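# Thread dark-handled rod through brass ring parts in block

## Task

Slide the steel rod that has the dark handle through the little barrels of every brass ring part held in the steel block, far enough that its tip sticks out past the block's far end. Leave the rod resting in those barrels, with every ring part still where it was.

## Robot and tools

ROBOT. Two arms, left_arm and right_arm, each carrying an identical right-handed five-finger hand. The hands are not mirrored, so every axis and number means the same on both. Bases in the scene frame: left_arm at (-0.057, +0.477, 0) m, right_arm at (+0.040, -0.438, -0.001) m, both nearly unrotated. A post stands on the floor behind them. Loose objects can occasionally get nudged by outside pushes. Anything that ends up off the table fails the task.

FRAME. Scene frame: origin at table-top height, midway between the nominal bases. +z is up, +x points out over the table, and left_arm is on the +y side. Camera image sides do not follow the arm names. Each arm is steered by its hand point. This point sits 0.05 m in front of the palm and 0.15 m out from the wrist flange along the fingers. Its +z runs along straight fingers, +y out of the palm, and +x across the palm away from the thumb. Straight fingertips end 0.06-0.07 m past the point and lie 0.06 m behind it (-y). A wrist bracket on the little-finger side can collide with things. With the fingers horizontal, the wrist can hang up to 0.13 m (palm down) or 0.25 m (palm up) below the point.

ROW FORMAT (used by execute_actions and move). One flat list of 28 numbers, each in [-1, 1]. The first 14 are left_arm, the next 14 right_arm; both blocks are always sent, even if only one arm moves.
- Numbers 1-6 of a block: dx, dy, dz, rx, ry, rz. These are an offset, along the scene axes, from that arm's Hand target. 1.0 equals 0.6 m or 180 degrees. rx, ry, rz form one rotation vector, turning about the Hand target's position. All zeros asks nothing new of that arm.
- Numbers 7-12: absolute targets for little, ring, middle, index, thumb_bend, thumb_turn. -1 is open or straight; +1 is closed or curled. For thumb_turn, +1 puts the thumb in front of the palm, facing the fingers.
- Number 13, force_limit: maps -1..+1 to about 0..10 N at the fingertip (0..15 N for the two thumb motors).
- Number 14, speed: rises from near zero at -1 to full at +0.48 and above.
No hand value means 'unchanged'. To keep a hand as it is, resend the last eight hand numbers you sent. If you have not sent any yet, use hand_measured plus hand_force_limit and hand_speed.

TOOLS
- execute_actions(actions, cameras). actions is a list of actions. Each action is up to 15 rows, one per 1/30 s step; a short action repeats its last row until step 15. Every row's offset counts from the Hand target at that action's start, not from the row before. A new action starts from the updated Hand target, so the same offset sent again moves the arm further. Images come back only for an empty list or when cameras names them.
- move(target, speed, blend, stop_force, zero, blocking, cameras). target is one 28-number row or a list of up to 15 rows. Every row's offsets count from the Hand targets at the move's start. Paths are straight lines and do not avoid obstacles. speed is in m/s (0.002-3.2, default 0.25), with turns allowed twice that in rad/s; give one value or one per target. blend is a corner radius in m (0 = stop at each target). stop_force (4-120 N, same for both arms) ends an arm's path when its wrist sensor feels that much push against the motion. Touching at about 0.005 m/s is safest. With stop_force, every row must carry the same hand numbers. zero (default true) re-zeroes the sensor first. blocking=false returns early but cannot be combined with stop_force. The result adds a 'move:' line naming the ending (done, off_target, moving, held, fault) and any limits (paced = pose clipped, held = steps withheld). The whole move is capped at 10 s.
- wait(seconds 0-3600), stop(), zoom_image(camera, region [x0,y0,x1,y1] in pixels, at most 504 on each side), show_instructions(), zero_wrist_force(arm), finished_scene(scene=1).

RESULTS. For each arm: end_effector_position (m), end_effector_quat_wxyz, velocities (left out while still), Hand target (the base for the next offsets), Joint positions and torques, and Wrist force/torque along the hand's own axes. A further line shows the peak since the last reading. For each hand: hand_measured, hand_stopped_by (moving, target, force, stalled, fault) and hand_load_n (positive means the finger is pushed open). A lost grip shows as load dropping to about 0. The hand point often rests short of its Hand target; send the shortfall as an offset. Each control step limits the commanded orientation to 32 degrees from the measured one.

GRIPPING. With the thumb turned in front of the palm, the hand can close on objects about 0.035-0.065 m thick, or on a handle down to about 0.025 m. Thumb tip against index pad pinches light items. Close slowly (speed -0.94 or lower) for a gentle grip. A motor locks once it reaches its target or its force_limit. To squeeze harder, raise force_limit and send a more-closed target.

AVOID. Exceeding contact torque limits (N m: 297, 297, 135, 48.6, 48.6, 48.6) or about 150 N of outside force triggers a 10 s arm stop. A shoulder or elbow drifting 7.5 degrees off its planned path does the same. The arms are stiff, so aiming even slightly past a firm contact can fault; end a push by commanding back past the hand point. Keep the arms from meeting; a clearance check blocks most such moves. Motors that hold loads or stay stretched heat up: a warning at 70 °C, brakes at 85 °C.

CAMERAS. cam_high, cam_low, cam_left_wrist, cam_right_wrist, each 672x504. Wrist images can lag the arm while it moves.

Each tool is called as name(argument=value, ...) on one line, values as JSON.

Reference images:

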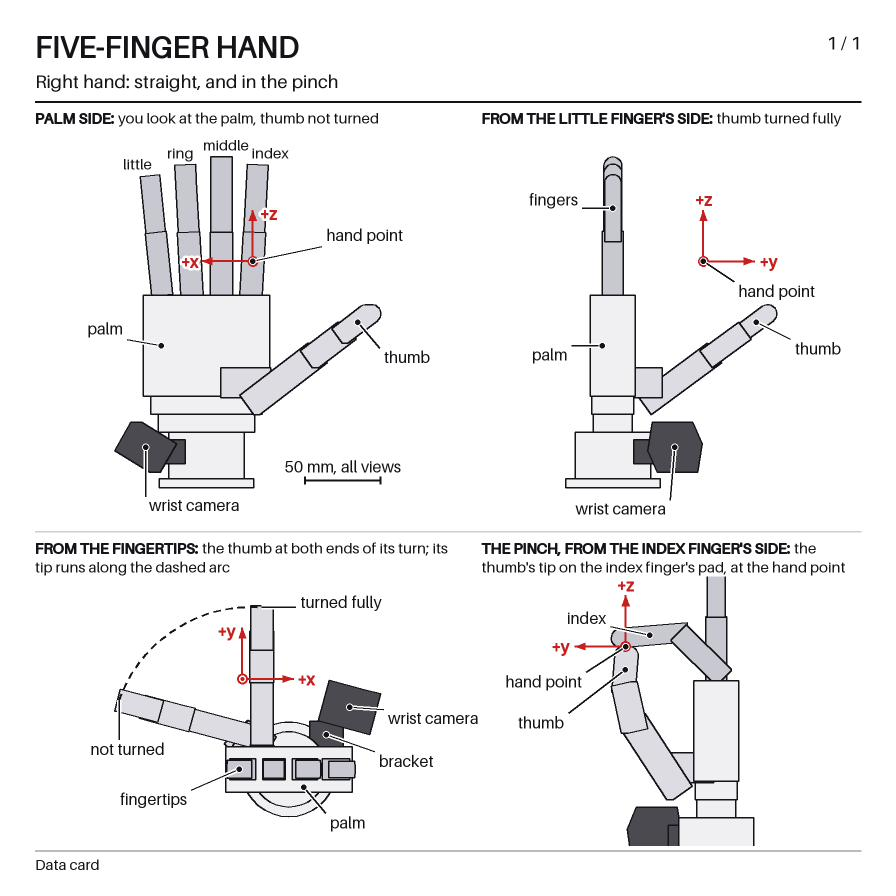

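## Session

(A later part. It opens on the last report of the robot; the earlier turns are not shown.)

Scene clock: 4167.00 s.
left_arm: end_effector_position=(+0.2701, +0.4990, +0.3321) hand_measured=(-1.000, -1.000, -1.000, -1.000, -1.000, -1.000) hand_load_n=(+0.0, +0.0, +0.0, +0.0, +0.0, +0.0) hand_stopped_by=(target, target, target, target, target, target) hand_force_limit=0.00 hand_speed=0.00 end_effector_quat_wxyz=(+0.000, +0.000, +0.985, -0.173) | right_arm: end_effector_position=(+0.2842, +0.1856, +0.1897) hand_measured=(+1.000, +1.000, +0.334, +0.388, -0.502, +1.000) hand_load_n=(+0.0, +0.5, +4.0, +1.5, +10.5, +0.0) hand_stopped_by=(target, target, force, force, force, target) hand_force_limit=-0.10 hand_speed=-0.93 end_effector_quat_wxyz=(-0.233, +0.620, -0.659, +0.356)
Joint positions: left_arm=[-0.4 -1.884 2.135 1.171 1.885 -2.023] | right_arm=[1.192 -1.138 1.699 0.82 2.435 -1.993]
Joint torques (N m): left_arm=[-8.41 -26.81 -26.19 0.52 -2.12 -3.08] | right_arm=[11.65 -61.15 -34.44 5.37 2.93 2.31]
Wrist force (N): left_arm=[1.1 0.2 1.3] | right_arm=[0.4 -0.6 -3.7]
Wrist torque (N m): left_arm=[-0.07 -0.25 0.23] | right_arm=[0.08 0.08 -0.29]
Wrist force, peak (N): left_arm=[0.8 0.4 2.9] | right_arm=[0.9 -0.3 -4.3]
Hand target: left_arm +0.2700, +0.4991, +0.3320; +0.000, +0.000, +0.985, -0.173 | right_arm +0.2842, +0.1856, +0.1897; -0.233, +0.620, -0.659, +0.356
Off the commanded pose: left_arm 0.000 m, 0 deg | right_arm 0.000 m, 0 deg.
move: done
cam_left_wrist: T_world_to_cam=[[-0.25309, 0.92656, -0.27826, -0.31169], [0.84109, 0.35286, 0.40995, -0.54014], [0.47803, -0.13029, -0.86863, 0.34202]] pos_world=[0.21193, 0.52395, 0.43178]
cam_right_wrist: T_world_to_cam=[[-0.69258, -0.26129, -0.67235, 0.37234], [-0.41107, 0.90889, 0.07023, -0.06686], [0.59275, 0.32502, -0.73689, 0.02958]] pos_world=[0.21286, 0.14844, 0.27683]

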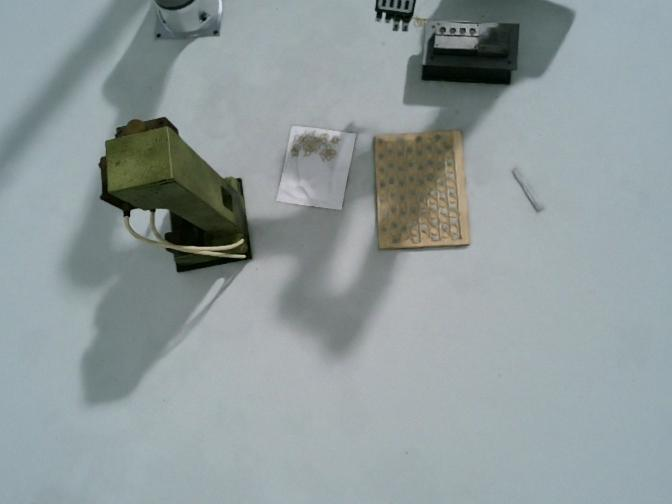

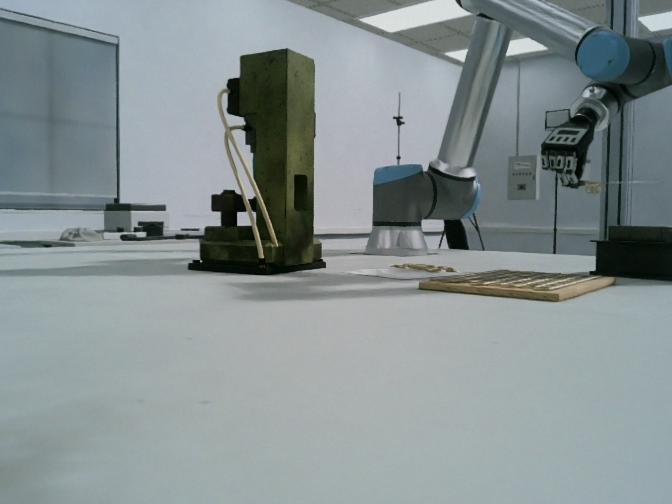

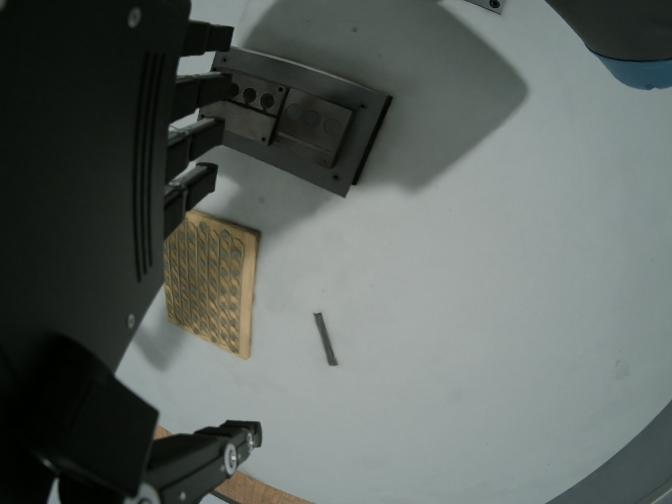

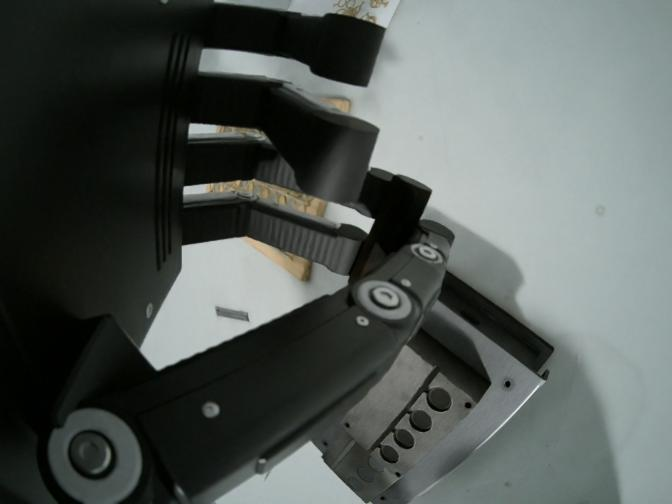

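move(target=[[0,0,0,0,0,0,-1,-1,-1,-1,-1,-1,0,0,0.049,0,0,0,0,0.0109,1,1,0.5,0.55,-0.15,1,-0.1,-0.93],[0,0,0,0,0,0,-1,-1,-1,-1,-1,-1,0,0,0.049,0,-0.13,0,0,0.0109,1,1,0.5,0.55,-0.15,1,-0.1,-0.93]], speed=0.06, cameras=["all"])

zoom_image(camera="cam_low", region=[562, 175, 672, 285])

zoom_image(camera="cam_high", region=[380, 0, 540, 100])

Scene clock: 4196.53 s.
left_arm: end_effector_position=(+0.2700, +0.4991, +0.3320) hand_measured=(-1.000, -1.000, -1.000, -1.000, -1.000, -1.000) hand_load_n=(+0.0, +0.0, +0.0, +0.0, +0.0, +0.0) hand_stopped_by=(target, target, target, target, target, target) hand_force_limit=0.00 hand_speed=0.00 end_effector_quat_wxyz=(+0.000, +0.000, +0.985, -0.173) | right_arm: end_effector_position=(+0.3136, +0.1856, +0.1118) hand_measured=(+1.000, +1.000, +0.334, +0.388, -0.502, +1.000) hand_load_n=(+0.0, +0.0, +3.5, +1.5, +10.5, +0.0) hand_stopped_by=(target, target, force, force, force, target) hand_force_limit=-0.10 hand_speed=-0.93 end_effector_quat_wxyz=(-0.239, +0.631, -0.648, +0.352)
Joint positions: left_arm=[-0.4 -1.884 2.136 1.171 1.885 -2.023] | right_arm=[1.146 -1.079 1.75 0.62 2.416 -2.112]
Joint torques (N m): left_arm=[-7.52 -27.89 -26.9 0.52 -1.68 -3.39] | right_arm=[-5.32 -63.5 -20.18 0.71 -1.51 -2.92]
Wrist force (N): left_arm=[1.2 0.0 1.0] | right_arm=[1.1 -0.4 -3.2]
Wrist torque (N m): left_arm=[-0.08 -0.25 0.23] | right_arm=[0.10 -0.07 0.06]
Wrist force, peak (N): left_arm=[1.6 -0.3 1.4] | right_arm=[0.7 0.1 -4.4]
Hand target: left_arm +0.2700, +0.4991, +0.3320; +0.000, +0.000, +0.985, -0.173 | right_arm +0.3136, +0.1856, +0.1117; -0.239, +0.631, -0.648, +0.352
Off the commanded pose: left_arm 0.000 m, 0 deg | right_arm 0.000 m, 0 deg.
move: done
cam_left_wrist: T_world_to_cam=[[-0.25323, 0.92655, -0.27817, -0.31174], [0.84111, 0.35293, 0.40985, -0.54001], [0.47792, -0.13019, -0.8687, 0.34198]] pos_world=[0.21183, 0.52395, 0.43168]
cam_right_wrist: T_world_to_cam=[[-0.68325, -0.28487, -0.67233, 0.34176], [-0.44198, 0.89427, 0.07025, -0.03696], [0.58123, 0.34515, -0.73691, -0.04538]] pos_world=[0.24355, 0.14607, 0.19893]

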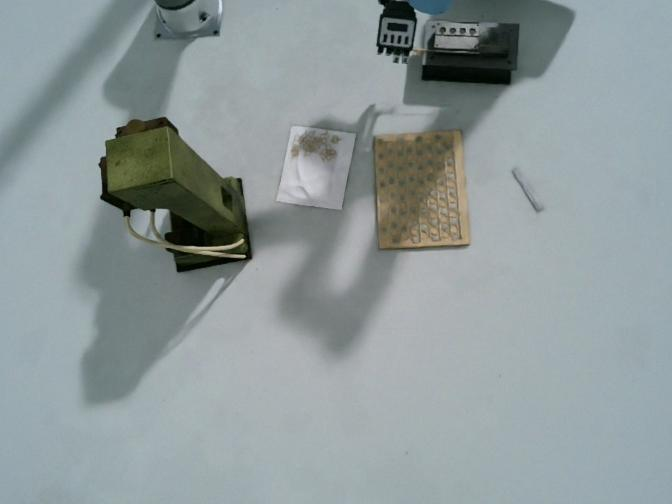

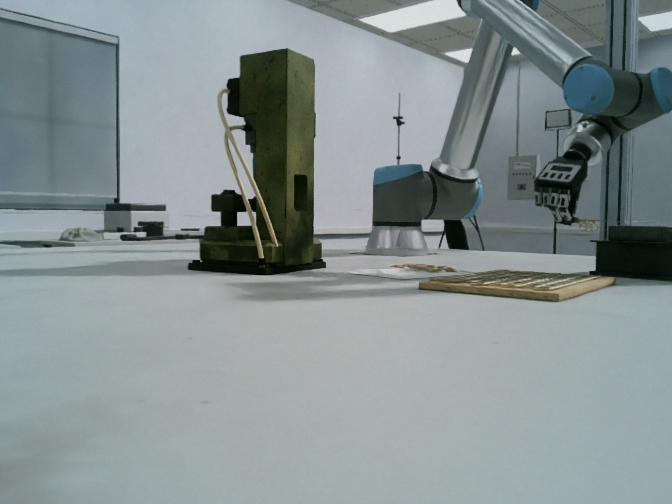

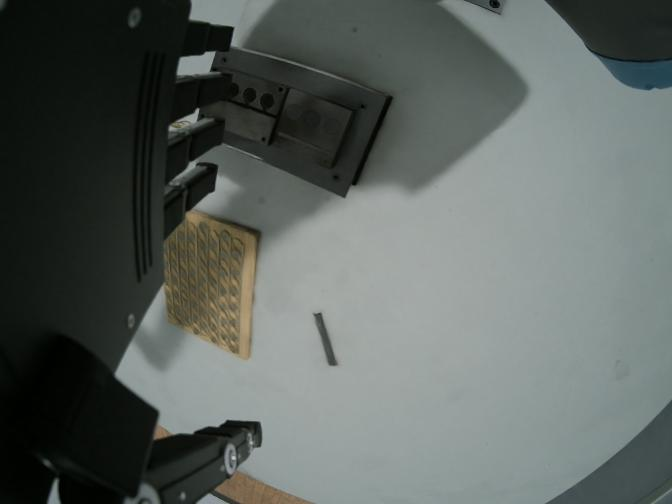

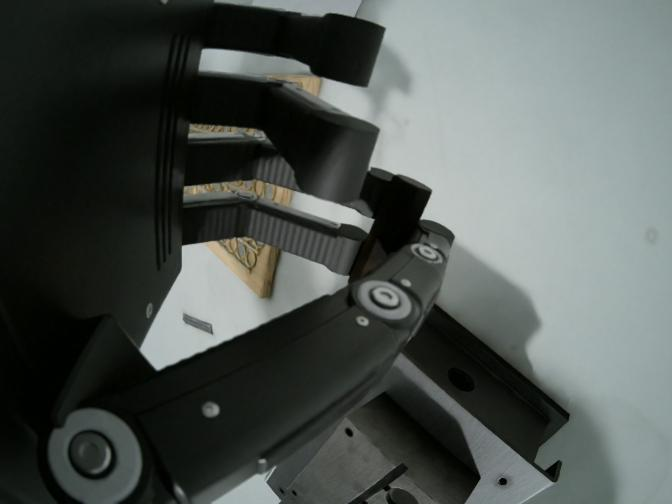

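Scaled by 4.582 from the camera's image (finer frame: 960x720).

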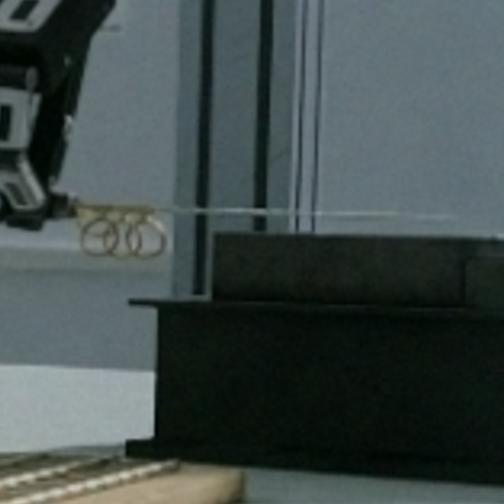

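Scaled by 3.150 from the camera's image (finer frame: 960x720).

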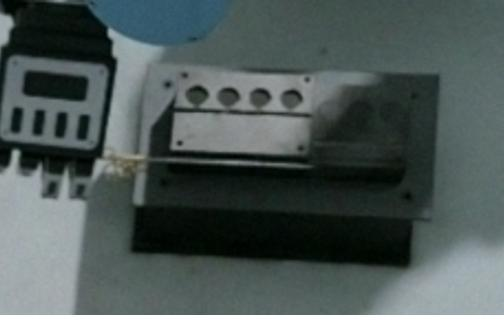

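move(target=[[0,0,0,0,0,0,-1,-1,-1,-1,-1,-1,0,0,0,0,-0.0108,0,0,0,1,1,0.5,0.55,-0.15,1,-0.1,-0.93],[0,0,0,0,0,0,-1,-1,-1,-1,-1,-1,0,0,0.0,0.085,-0.0108,0,0,0,1,1,0.5,0.55,-0.15,1,-0.1,-0.93]], speed=0.04, cameras=["cam_high","cam_low","cam_right_wrist"])

zoom_image(camera="cam_low", region=[582, 185, 672, 265])

zoom_image(camera="cam_high", region=[400, 10, 520, 85])

Scene clock: 4235.70 s.
left_arm: end_effector_position=(+0.2700, +0.4991, +0.3320) hand_measured=(-1.000, -1.000, -1.000, -1.000, -1.000, -1.000) hand_load_n=(+0.0, +0.0, +0.0, +0.0, +0.0, +0.0) hand_stopped_by=(target, target, target, target, target, target) hand_force_limit=0.00 hand_speed=0.00 end_effector_quat_wxyz=(+0.000, +0.000, +0.985, -0.173) | right_arm: end_effector_position=(+0.3136, +0.2365, +0.1052) hand_measured=(+1.000, +1.000, +0.334, +0.388, -0.502, +1.000) hand_load_n=(+0.0, +0.0, +3.0, +1.0, +8.0, -2.5) hand_stopped_by=(target, target, force, force, force, target) hand_force_limit=-0.10 hand_speed=-0.93 end_effector_quat_wxyz=(-0.239, +0.631, -0.648, +0.352)
Joint positions: left_arm=[-0.4 -1.884 2.136 1.171 1.885 -2.023] | right_arm=[1.179 -0.999 1.638 0.687 2.424 -2.065]
Joint torques (N m): left_arm=[-7.69 -27.49 -26.88 0.63 -1.83 -3.76] | right_arm=[13.69 -71.36 -39.59 2.08 1.9 2.63]
Wrist force (N): left_arm=[1.0 0.1 1.0] | right_arm=[10.3 -1.7 -2.2]
Wrist torque (N m): left_arm=[-0.06 -0.22 0.22] | right_arm=[0.12 -0.10 -0.42]
Wrist force, peak (N): left_arm=[1.7 0.4 1.5] | right_arm=[10.3 -2.5 -2.5]
Hand target: left_arm +0.2700, +0.4991, +0.3320; +0.000, +0.000, +0.985, -0.173 | right_arm +0.3136, +0.2366, +0.1052; -0.239, +0.631, -0.648, +0.352
Off the commanded pose: left_arm 0.000 m, 0 deg | right_arm 0.000 m, 0 deg.
move: done
cam_right_wrist: T_world_to_cam=[[-0.68325, -0.28487, -0.67233, 0.35183], [-0.44198, 0.89427, 0.07025, -0.08201], [0.58123, 0.34515, -0.73691, -0.06781]] pos_world=[0.24355, 0.19697, 0.19233]

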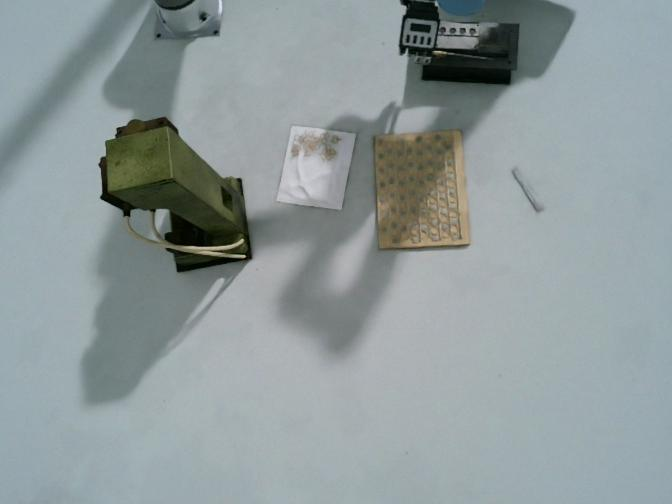

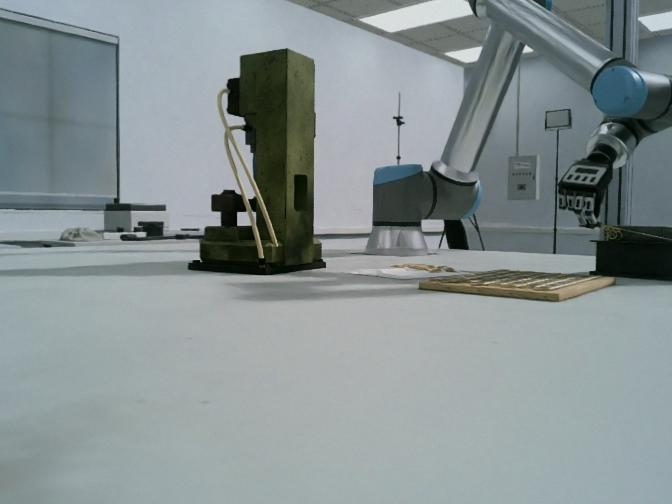

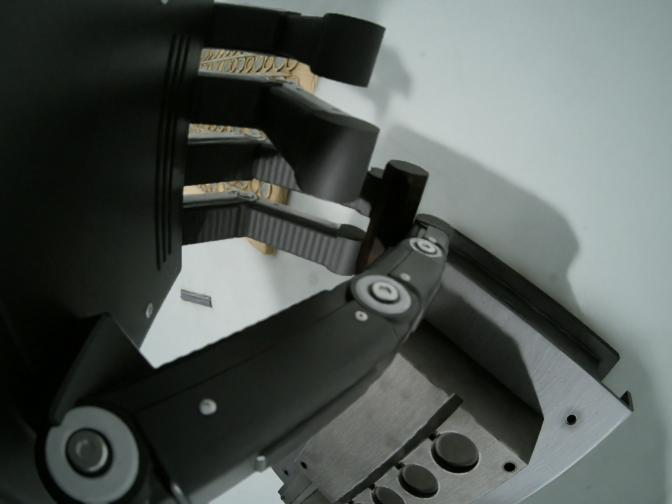

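Scaled by 5.600 from the camera's image (finer frame: 960x720).

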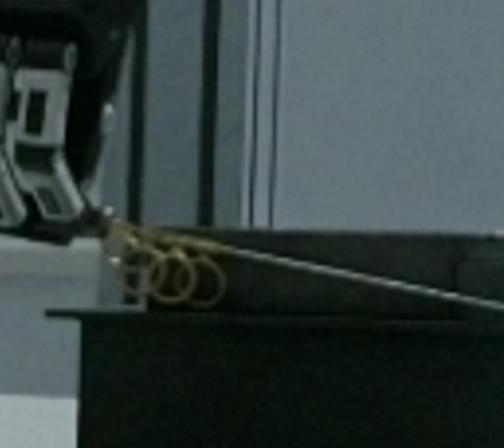

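Scaled by 4.200 from the camera's image (finer frame: 960x720).

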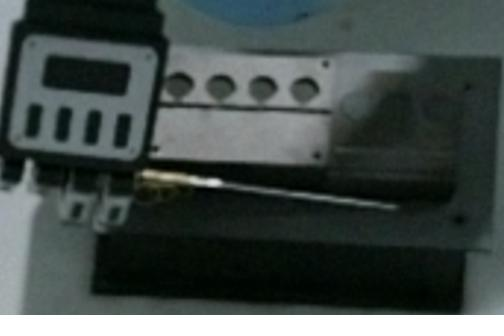

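move(target=[[0,0,0,0,0,0,-1,-1,-1,-1,-1,-1,0,0,0,-0.03,0,0,0,0,1,1,0.5,0.55,-0.15,1,-0.1,-0.93],[0,0,0,0,0,0,-1,-1,-1,-1,-1,-1,0,0,0.0,-0.04,0.02,0.08,0,0,1,1,0.5,0.55,-0.15,1,-0.1,-0.93]], speed=0.03, cameras=["cam_high","cam_low","cam_right_wrist"])

zoom_image(camera="cam_low", region=[562, 165, 672, 275])

zoom_image(camera="cam_high", region=[400, 10, 520, 85])

Scene clock: 4266.77 s.
left_arm: end_effector_position=(+0.2700, +0.4991, +0.3320) hand_measured=(-1.000, -1.000, -1.000, -1.000, -1.000, -1.000) hand_load_n=(+0.0, +0.0, +0.0, +0.0, +0.0, +0.0) hand_stopped_by=(target, target, target, target, target, target) hand_force_limit=0.00 hand_speed=0.00 end_effector_quat_wxyz=(+0.000, +0.000, +0.985, -0.173) | right_arm: end_effector_position=(+0.3136, +0.2126, +0.1172) hand_measured=(+1.000, +1.000, +0.334, +0.388, -0.502, +1.000) hand_load_n=(+0.0, +0.0, +3.0, +1.5, +7.5, -1.5) hand_stopped_by=(target, target, force, force, force, target) hand_force_limit=-0.10 hand_speed=-0.93 end_effector_quat_wxyz=(+0.317, -0.596, +0.687, -0.268)
Joint positions: left_arm=[-0.4 -1.884 2.136 1.171 1.885 -2.023] | right_arm=[1.126 -1.154 1.815 0.426 2.307 -2.081]
Joint torques (N m): left_arm=[-8.2 -22.86 -27.62 0.59 -1.77 -3.21] | right_arm=[-6.29 -81.51 -21.4 -0.19 -2.02 2.73]
Wrist force (N): left_arm=[0.7 0.2 1.0] | right_arm=[1.0 -0.6 -2.7]
Wrist torque (N m): left_arm=[-0.04 -0.18 0.21] | right_arm=[0.01 -0.10 -0.29]
Wrist force, peak (N): left_arm=[1.9 0.3 1.3] | right_arm=[11.3 -2.5 -2.4]
Hand target: left_arm +0.2700, +0.4991, +0.3320; +0.000, +0.000, +0.985, -0.173 | right_arm +0.3136, +0.2126, +0.1172; +0.317, -0.596, +0.687, -0.268
Off the commanded pose: left_arm 0.000 m, 0 deg | right_arm 0.000 m, 0 deg.
move: done
cam_right_wrist: T_world_to_cam=[[-0.68324, -0.10878, -0.72204, 0.32148], [-0.44198, 0.84873, 0.29037, -0.07754], [0.58123, 0.51752, -0.62797, -0.1001]] pos_world=[0.24355, 0.15258, 0.19178]

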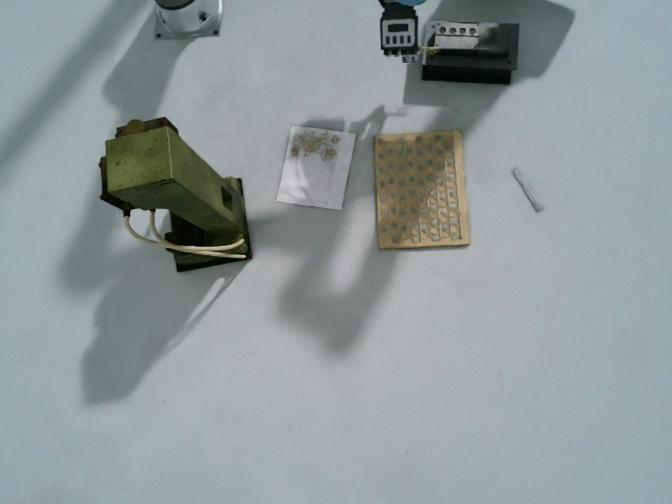

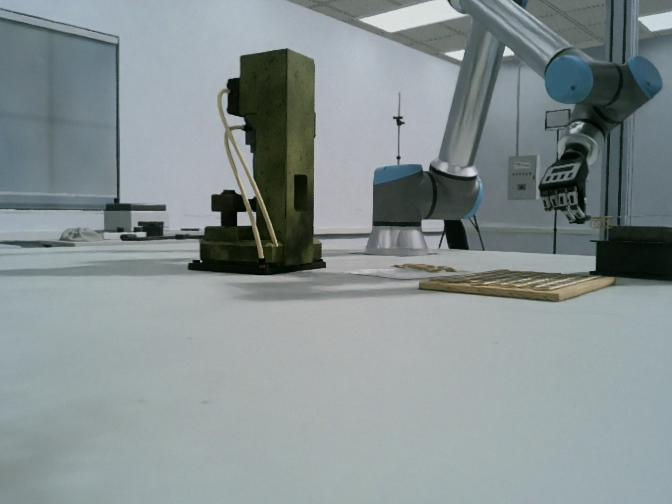

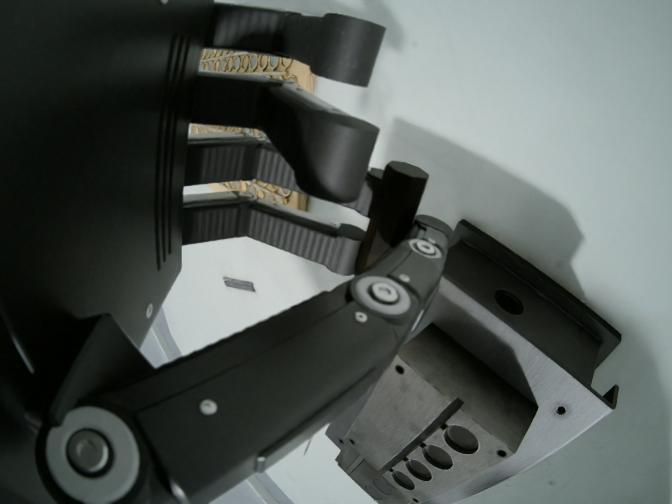

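Scaled by 4.582 from the camera's image (finer frame: 960x720).

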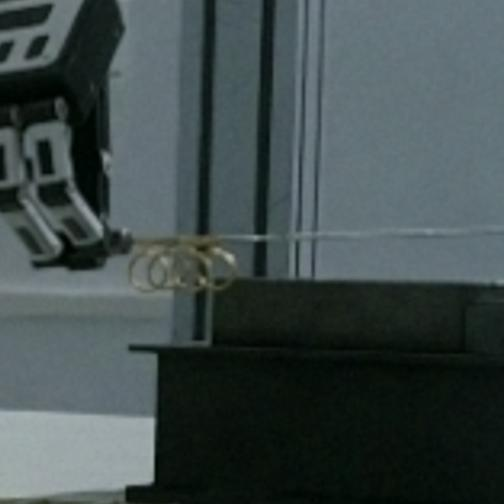

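Scaled by 4.200 from the camera's image (finer frame: 960x720).

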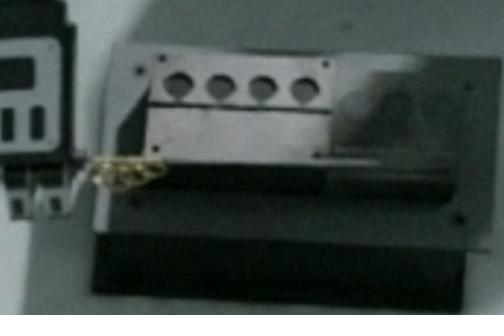

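move(target=[[0,0,0,0,0,0,-1,-1,-1,-1,-1,-1,0,0,0.033,0,0,0,0,0,1,1,0.5,0.55,-0.15,1,-0.1,-0.93],[0,0,0,0,0,0,-1,-1,-1,-1,-1,-1,0,0,0.033,0.0,-0.02,0.0,0,0,1,1,0.5,0.55,-0.15,1,-0.1,-0.93],[0,0,0,0,0,0,-1,-1,-1,-1,-1,-1,0,0,0.033,0.03,-0.02,0.0,0,0,1,1,0.5,0.55,-0.15,1,-0.1,-0.93]], speed=0.03, stop_force=5, cameras=["cam_high","cam_low","cam_right_wrist"])

zoom_image(camera="cam_low", region=[562, 165, 672, 275])

zoom_image(camera="cam_high", region=[400, 10, 520, 85])

Scene clock: 4336.30 s.
left_arm: end_effector_position=(+0.2700, +0.4991, +0.3320) hand_measured=(-1.000, -1.000, -1.000, -1.000, -1.000, -1.000) hand_load_n=(+0.0, +0.0, +0.0, +0.0, +0.0, +0.0) hand_stopped_by=(target, target, target, target, target, target) hand_force_limit=0.00 hand_speed=0.00 end_effector_quat_wxyz=(+0.000, +0.000, +0.985, -0.173) | right_arm: end_effector_position=(+0.3334, +0.2306, +0.1052) hand_measured=(+1.000, +1.000, +0.334, +0.388, -0.502, +1.000) hand_load_n=(+0.0, +0.0, +3.0, +2.0, +7.5, -1.5) hand_stopped_by=(target, target, force, force, force, target) hand_force_limit=-0.10 hand_speed=-0.93 end_effector_quat_wxyz=(+0.317, -0.596, +0.687, -0.268)
Joint positions: left_arm=[-0.4 -1.884 2.136 1.171 1.885 -2.023] | right_arm=[1.11 -1.115 1.777 0.413 2.3 -2.099]
Joint torques (N m): left_arm=[-6.44 -25.87 -27.95 1.15 -1.54 -3.13] | right_arm=[13.68 -60.7 -36.09 4.38 3.62 2.31]
Wrist force (N): left_arm=[1.2 0.0 1.2] | right_arm=[1.4 -0.1 -3.1]
Wrist torque (N m): left_arm=[-0.08 -0.25 0.23] | right_arm=[0.10 -0.11 -0.24]
Wrist force, peak (N): left_arm=[1.4 0.1 1.6] | right_arm=[1.6 0.4 -3.6]
Hand target: left_arm +0.2700, +0.4991, +0.3320; +0.000, +0.000, +0.985, -0.173 | right_arm +0.3334, +0.2306, +0.1052; +0.317, -0.596, +0.687, -0.268
Off the commanded pose: left_arm 0.000 m, 0 deg | right_arm 0.000 m, 0 deg.
move: done
cam_right_wrist: T_world_to_cam=[[-0.68323, -0.10869, -0.72207, 0.32828], [-0.44196, 0.84872, 0.29043, -0.0806], [0.58127, 0.51756, -0.62791, -0.12848]] pos_world=[0.26335, 0.17058, 0.17978]

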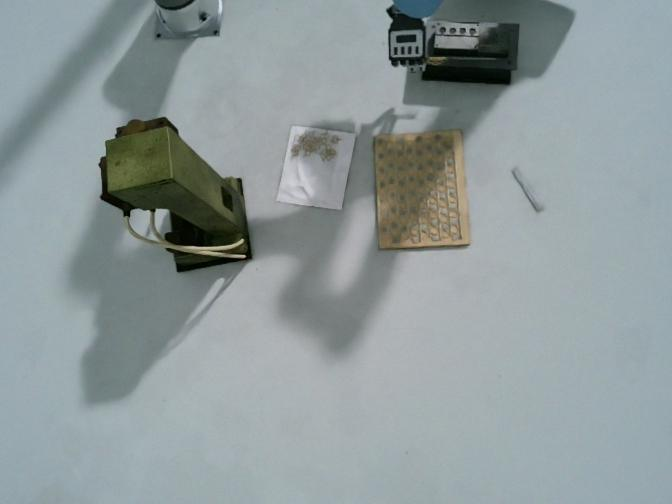

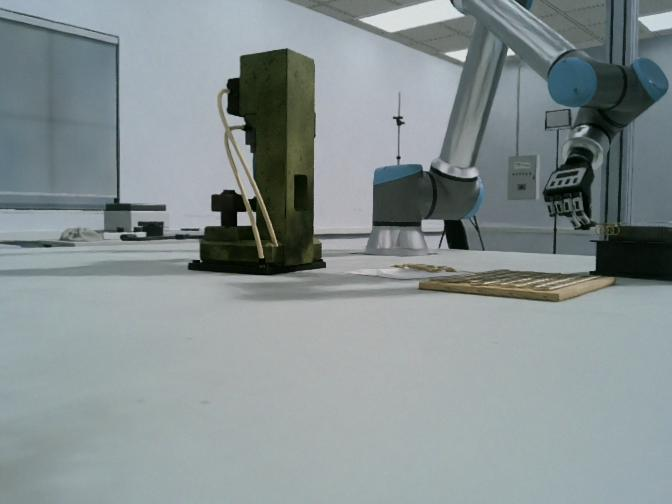

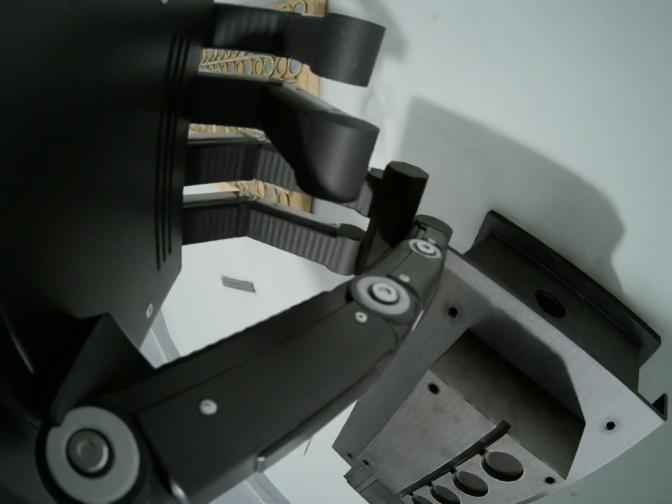

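Scaled by 4.582 from the camera's image (finer frame: 960x720).

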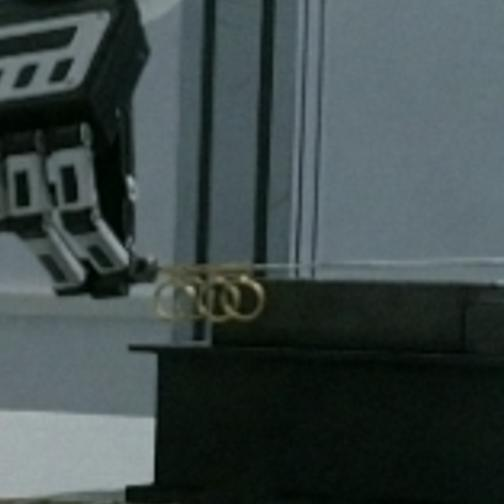

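Scaled by 4.200 from the camera's image (finer frame: 960x720).

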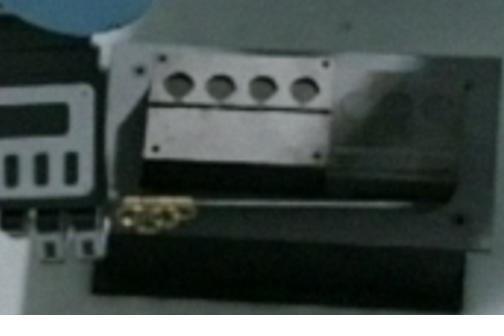

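execute_actions(actions=[], cameras=["all"])

zoom_image(camera="cam_high", region=[400, 10, 520, 85])

zoom_image(camera="cam_low", region=[562, 165, 672, 275])

zoom_image(camera="cam_right_wrist", region=[150, 150, 400, 350])

Scene clock: 4388.63 s.
left_arm: end_effector_position=(+0.2700, +0.4991, +0.3320) hand_measured=(-1.000, -1.000, -1.000, -1.000, -1.000, -1.000) hand_load_n=(+0.0, +0.0, +0.0, +0.0, +0.0, +0.0) hand_stopped_by=(target, target, target, target, target, target) hand_force_limit=0.00 hand_speed=0.00 end_effector_quat_wxyz=(+0.000, +0.000, +0.985, -0.173) | right_arm: end_effector_position=(+0.3334, +0.2306, +0.1052) hand_measured=(+1.000, +1.000, +0.334, +0.388, -0.502, +1.000) hand_load_n=(+0.0, +0.0, +3.0, +2.0, +7.0, -1.5) hand_stopped_by=(target, target, force, force, force, target) hand_force_limit=-0.10 hand_speed=-0.93 end_effector_quat_wxyz=(+0.317, -0.596, +0.687, -0.268)
Joint positions: left_arm=[-0.4 -1.884 2.136 1.171 1.885 -2.023] | right_arm=[1.11 -1.115 1.777 0.413 2.3 -2.099]
Joint velocities: within noise
Joint torques (N m): left_arm=[-7.3 -24.39 -28.45 0.77 -1.82 -3.37] | right_arm=[12.48 -60.12 -36.25 4.23 3.66 2.16]
Wrist force (N): left_arm=[0.9 -0.4 1.1] | right_arm=[1.0 -0.2 -3.2]
Wrist torque (N m): left_arm=[-0.14 -0.20 0.19] | right_arm=[0.10 -0.06 -0.26]
Wrist force, peak (N): left_arm=[1.3 -0.3 1.5] | right_arm=[1.9 -0.1 -3.7]
Hand target: left_arm +0.2700, +0.4991, +0.3320; +0.000, +0.000, +0.985, -0.173 | right_arm +0.3334, +0.2306, +0.1052; +0.317, -0.596, +0.687, -0.268
Off the commanded pose: left_arm 0.000 m, 0 deg | right_arm 0.000 m, 0 deg.
camera_calibration:
cam_left_wrist: T_world_to_cam=[[-0.25323, 0.92655, -0.27817, -0.31174], [0.84111, 0.35293, 0.40985, -0.54001], [0.47792, -0.13019, -0.8687, 0.34198]] pos_world=[0.21183, 0.52395, 0.43168]
cam_right_wrist: T_world_to_cam=[[-0.68323, -0.10869, -0.72207, 0.32828], [-0.44196, 0.84872, 0.29043, -0.0806], [0.58127, 0.51756, -0.62791, -0.12848]] pos_world=[0.26335, 0.17058, 0.17978]

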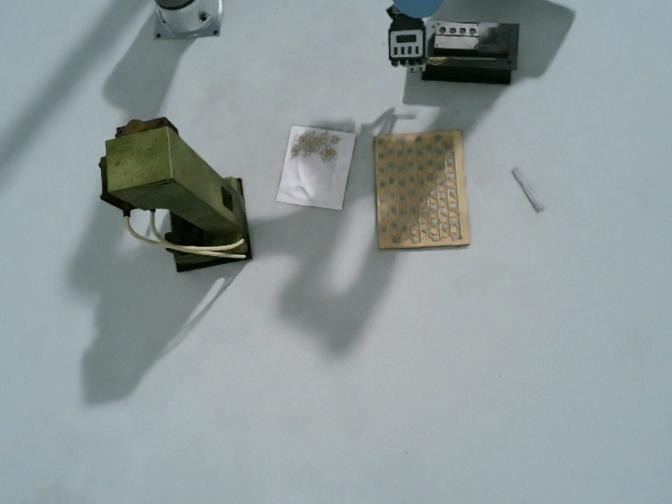

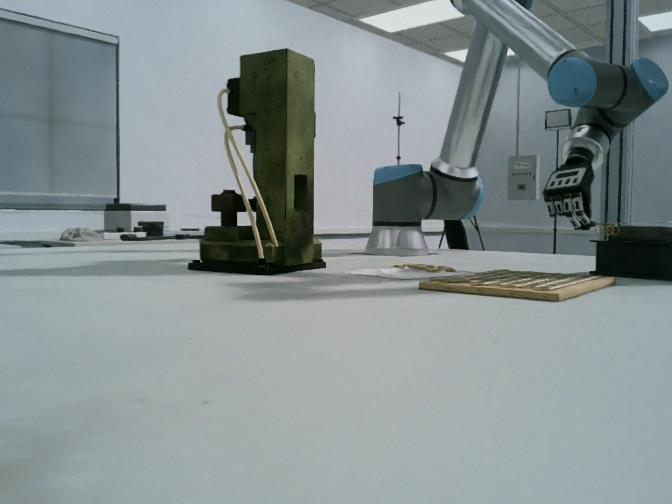

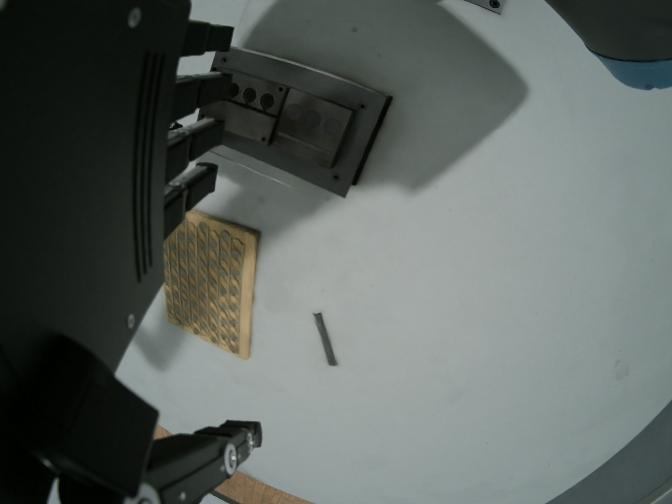

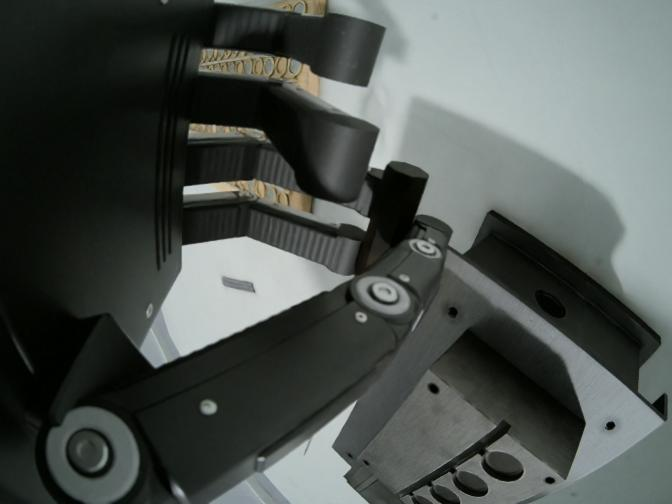

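Scaled by 4.200 from the camera's image (finer frame: 960x720).

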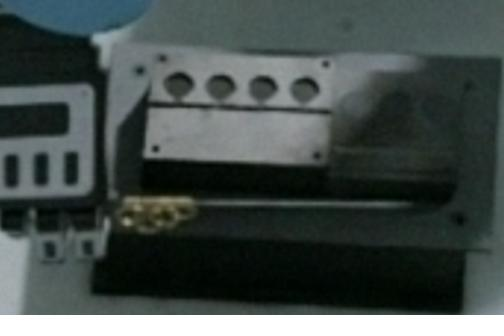

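Scaled by 4.582 from the camera's image (finer frame: 960x720).

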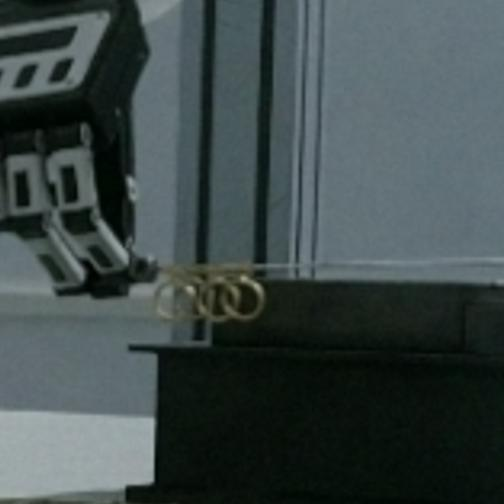

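Scaled by 2.016 from the camera's image (finer frame: 960x720).

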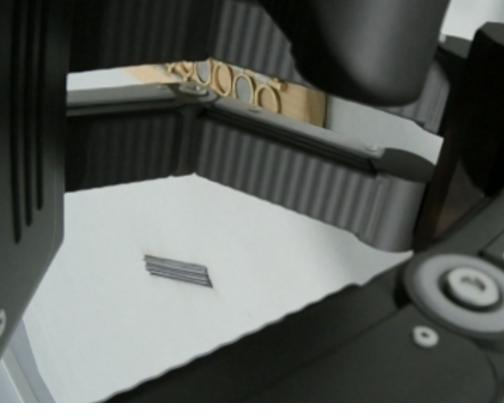

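zoom_image(camera="cam_high", region=[400, 45, 450, 75])

zoom_image(camera="cam_low", region=[585, 215, 645, 245])

zoom_image(camera="cam_right_wrist", region=[320, 220, 440, 320])

Scaled by 10.080 from the camera's image (finer frame: 960x720).

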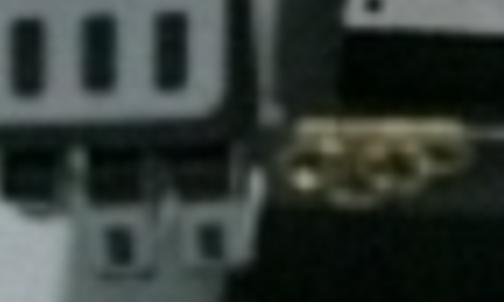

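Scaled by 8.400 from the camera's image (finer frame: 960x720).

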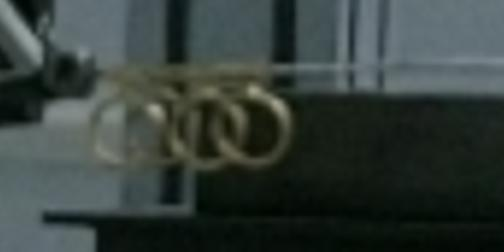

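Scaled by 4.200 from the camera's image (finer frame: 960x720).

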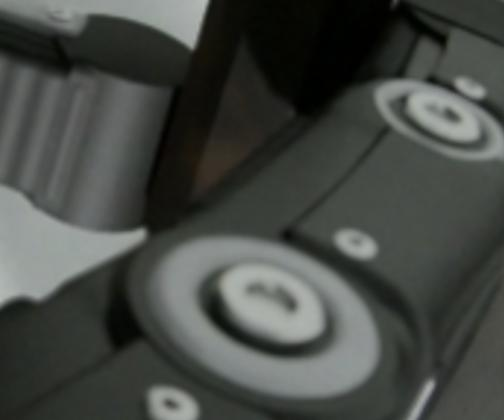

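move(target=[[0,0,0,0,0,0,-1,-1,-1,-1,-1,-1,0,0,0,0,0.0083,0,0,0,1,1,0.5,0.55,-0.15,1,-0.1,-0.93],[0,0,0,0,0,0,-1,-1,-1,-1,-1,-1,0,0,0.0019,0.0191,0.0083,0,0,0,1,1,0.5,0.55,-0.15,1,-0.1,-0.93]], speed=0.02, stop_force=6, cameras=["cam_high","cam_low"])

zoom_image(camera="cam_high", region=[410, 15, 500, 75])

zoom_image(camera="cam_low", region=[585, 200, 672, 260])

Scene clock: 4474.33 s.
left_arm: end_effector_position=(+0.2700, +0.4991, +0.3320) hand_measured=(-1.000, -1.000, -1.000, -1.000, -1.000, -1.000) hand_load_n=(+0.0, +0.0, +0.0, +0.0, -0.5, +0.0) hand_stopped_by=(target, target, target, target, target, target) hand_force_limit=0.00 hand_speed=0.00 end_effector_quat_wxyz=(+0.000, +0.000, +0.985, -0.173) | right_arm: end_effector_position=(+0.3345, +0.2421, +0.1102) hand_measured=(+1.000, +1.000, +0.334, +0.388, -0.502, +1.000) hand_load_n=(+0.0, +0.0, +3.0, +1.5, +7.5, -1.5) hand_stopped_by=(target, target, force, force, force, target) hand_force_limit=-0.10 hand_speed=-0.93 end_effector_quat_wxyz=(+0.317, -0.596, +0.687, -0.268)
Joint positions: left_arm=[-0.4 -1.884 2.136 1.171 1.885 -2.023] | right_arm=[1.117 -1.103 1.748 0.435 2.303 -2.091]
Joint torques (N m): left_arm=[-6.89 -23.19 -27.42 1.22 -1.42 -3.38] | right_arm=[15.53 -64.12 -35.8 4.03 3.31 2.45]
Wrist force (N): left_arm=[1.1 0.2 0.5] | right_arm=[1.1 -0.7 -3.2]
Wrist torque (N m): left_arm=[-0.02 -0.22 0.22] | right_arm=[0.05 -0.08 -0.29]
Wrist force, peak (N): left_arm=[1.2 0.0 1.6] | right_arm=[1.7 -0.4 -3.7]
Hand target: left_arm +0.2700, +0.4991, +0.3320; +0.000, +0.000, +0.985, -0.173 | right_arm +0.3345, +0.2421, +0.1102; +0.317, -0.596, +0.687, -0.268
Off the commanded pose: left_arm 0.000 m, 0 deg | right_arm 0.000 m, 0 deg.
move: done

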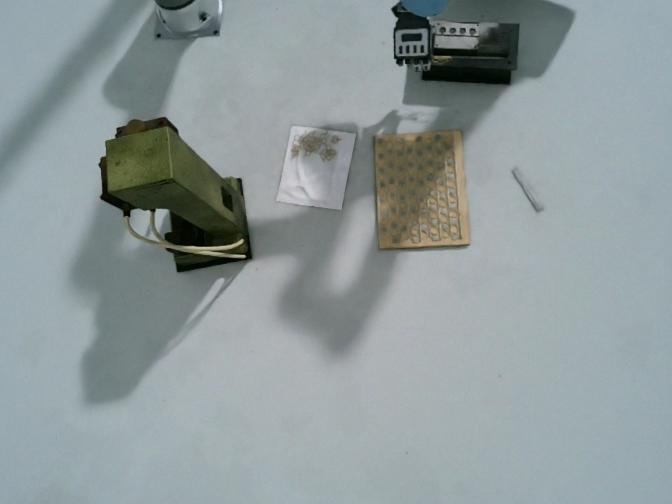

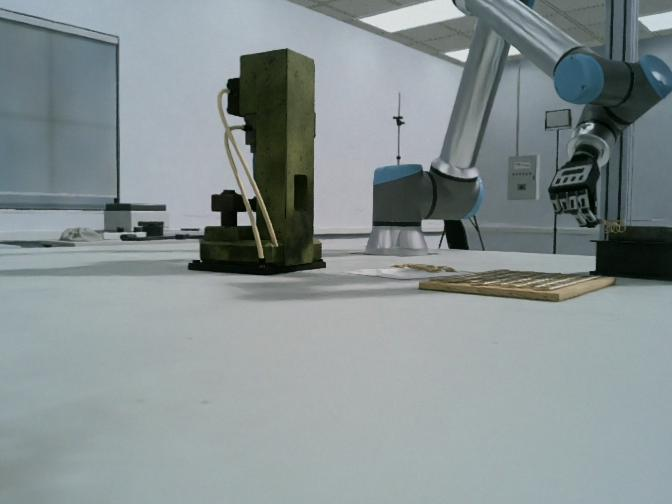

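Scaled by 5.600 from the camera's image (finer frame: 960x720).

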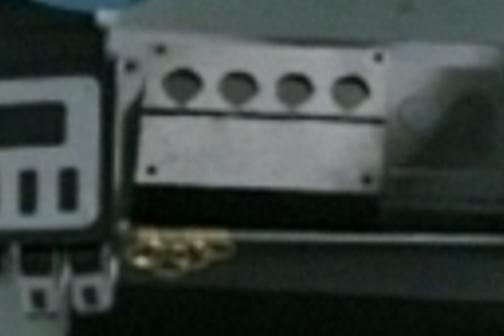

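Scaled by 5.793 from the camera's image (finer frame: 960x720).

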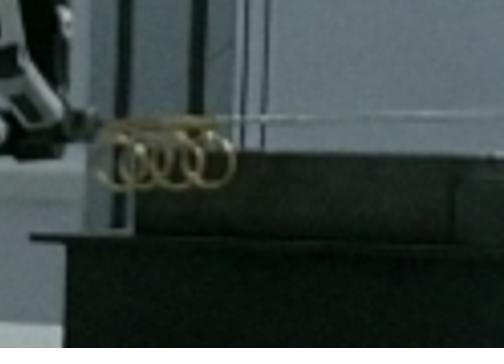

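move(target=[[0,0,0,0,0,0,-1,-1,-1,-1,-1,-1,0,0,-0.058,0.0057,0,0,0,0,1,1,0.5,0.55,-0.15,1,-0.1,-0.93]], speed=0.02, stop_force=6, cameras=["cam_high","cam_low"])

zoom_image(camera="cam_high", region=[410, 15, 500, 75])

zoom_image(camera="cam_low", region=[585, 200, 672, 260])

Scene clock: 4550.50 s.
left_arm: end_effector_position=(+0.2700, +0.4991, +0.3320) hand_measured=(-1.000, -1.000, -1.000, -1.000, -1.000, -1.000) hand_load_n=(+0.0, +0.0, +0.0, +0.0, +0.0, +0.0) hand_stopped_by=(target, target, target, target, target, target) hand_force_limit=0.00 hand_speed=0.00 end_effector_quat_wxyz=(+0.000, +0.000, +0.985, -0.173) | right_arm: end_effector_position=(+0.2997, +0.2455, +0.1102) hand_measured=(+1.000, +1.000, +0.334, +0.388, -0.502, +1.000) hand_load_n=(+0.5, +0.0, +2.5, +1.5, +7.0, -1.5) hand_stopped_by=(target, target, force, force, force, target) hand_force_limit=-0.10 hand_speed=-0.93 end_effector_quat_wxyz=(+0.317, -0.596, +0.687, -0.268)
Joint positions: left_arm=[-0.4 -1.884 2.136 1.171 1.885 -2.023] | right_arm=[1.17 -1.099 1.752 0.47 2.327 -2.028]
Joint torques (N m): left_arm=[-4.6 -23.05 -28.47 1.36 -1.39 -2.94] | right_arm=[11.54 -63.36 -22.99 4.22 3.56 2.06]
Wrist force (N): left_arm=[1.0 0.1 1.0] | right_arm=[1.9 -0.2 -3.2]
Wrist torque (N m): left_arm=[-0.06 -0.23 0.22] | right_arm=[0.15 -0.16 -0.22]
Wrist force, peak (N): left_arm=[1.3 -0.3 1.5] | right_arm=[2.4 -0.5 -3.4]
Hand target: left_arm +0.2700, +0.4991, +0.3320; +0.000, +0.000, +0.985, -0.173 | right_arm +0.2997, +0.2455, +0.1102; +0.317, -0.596, +0.687, -0.268
Off the commanded pose: left_arm 0.000 m, 0 deg | right_arm 0.000 m, 0 deg.
move: done

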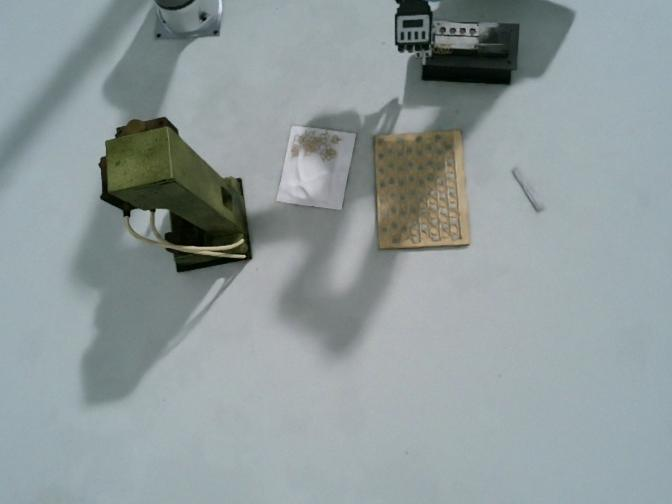

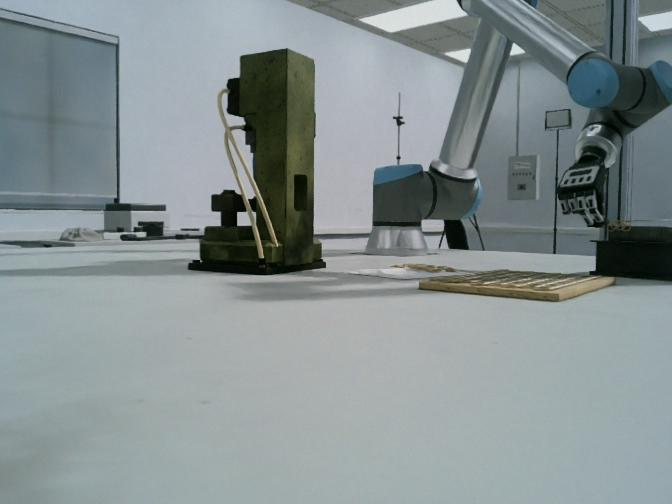

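Scaled by 5.600 from the camera's image (finer frame: 960x720).

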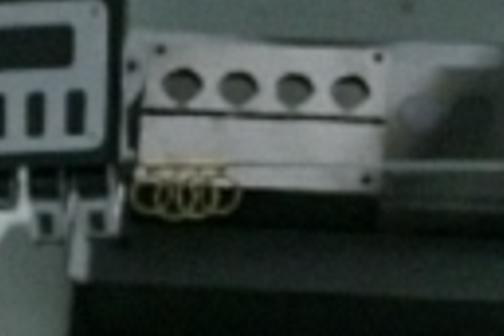

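Scaled by 5.793 from the camera's image (finer frame: 960x720).

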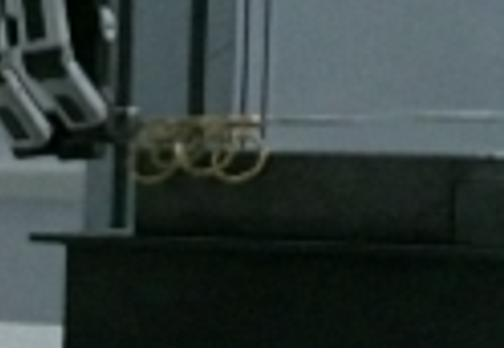

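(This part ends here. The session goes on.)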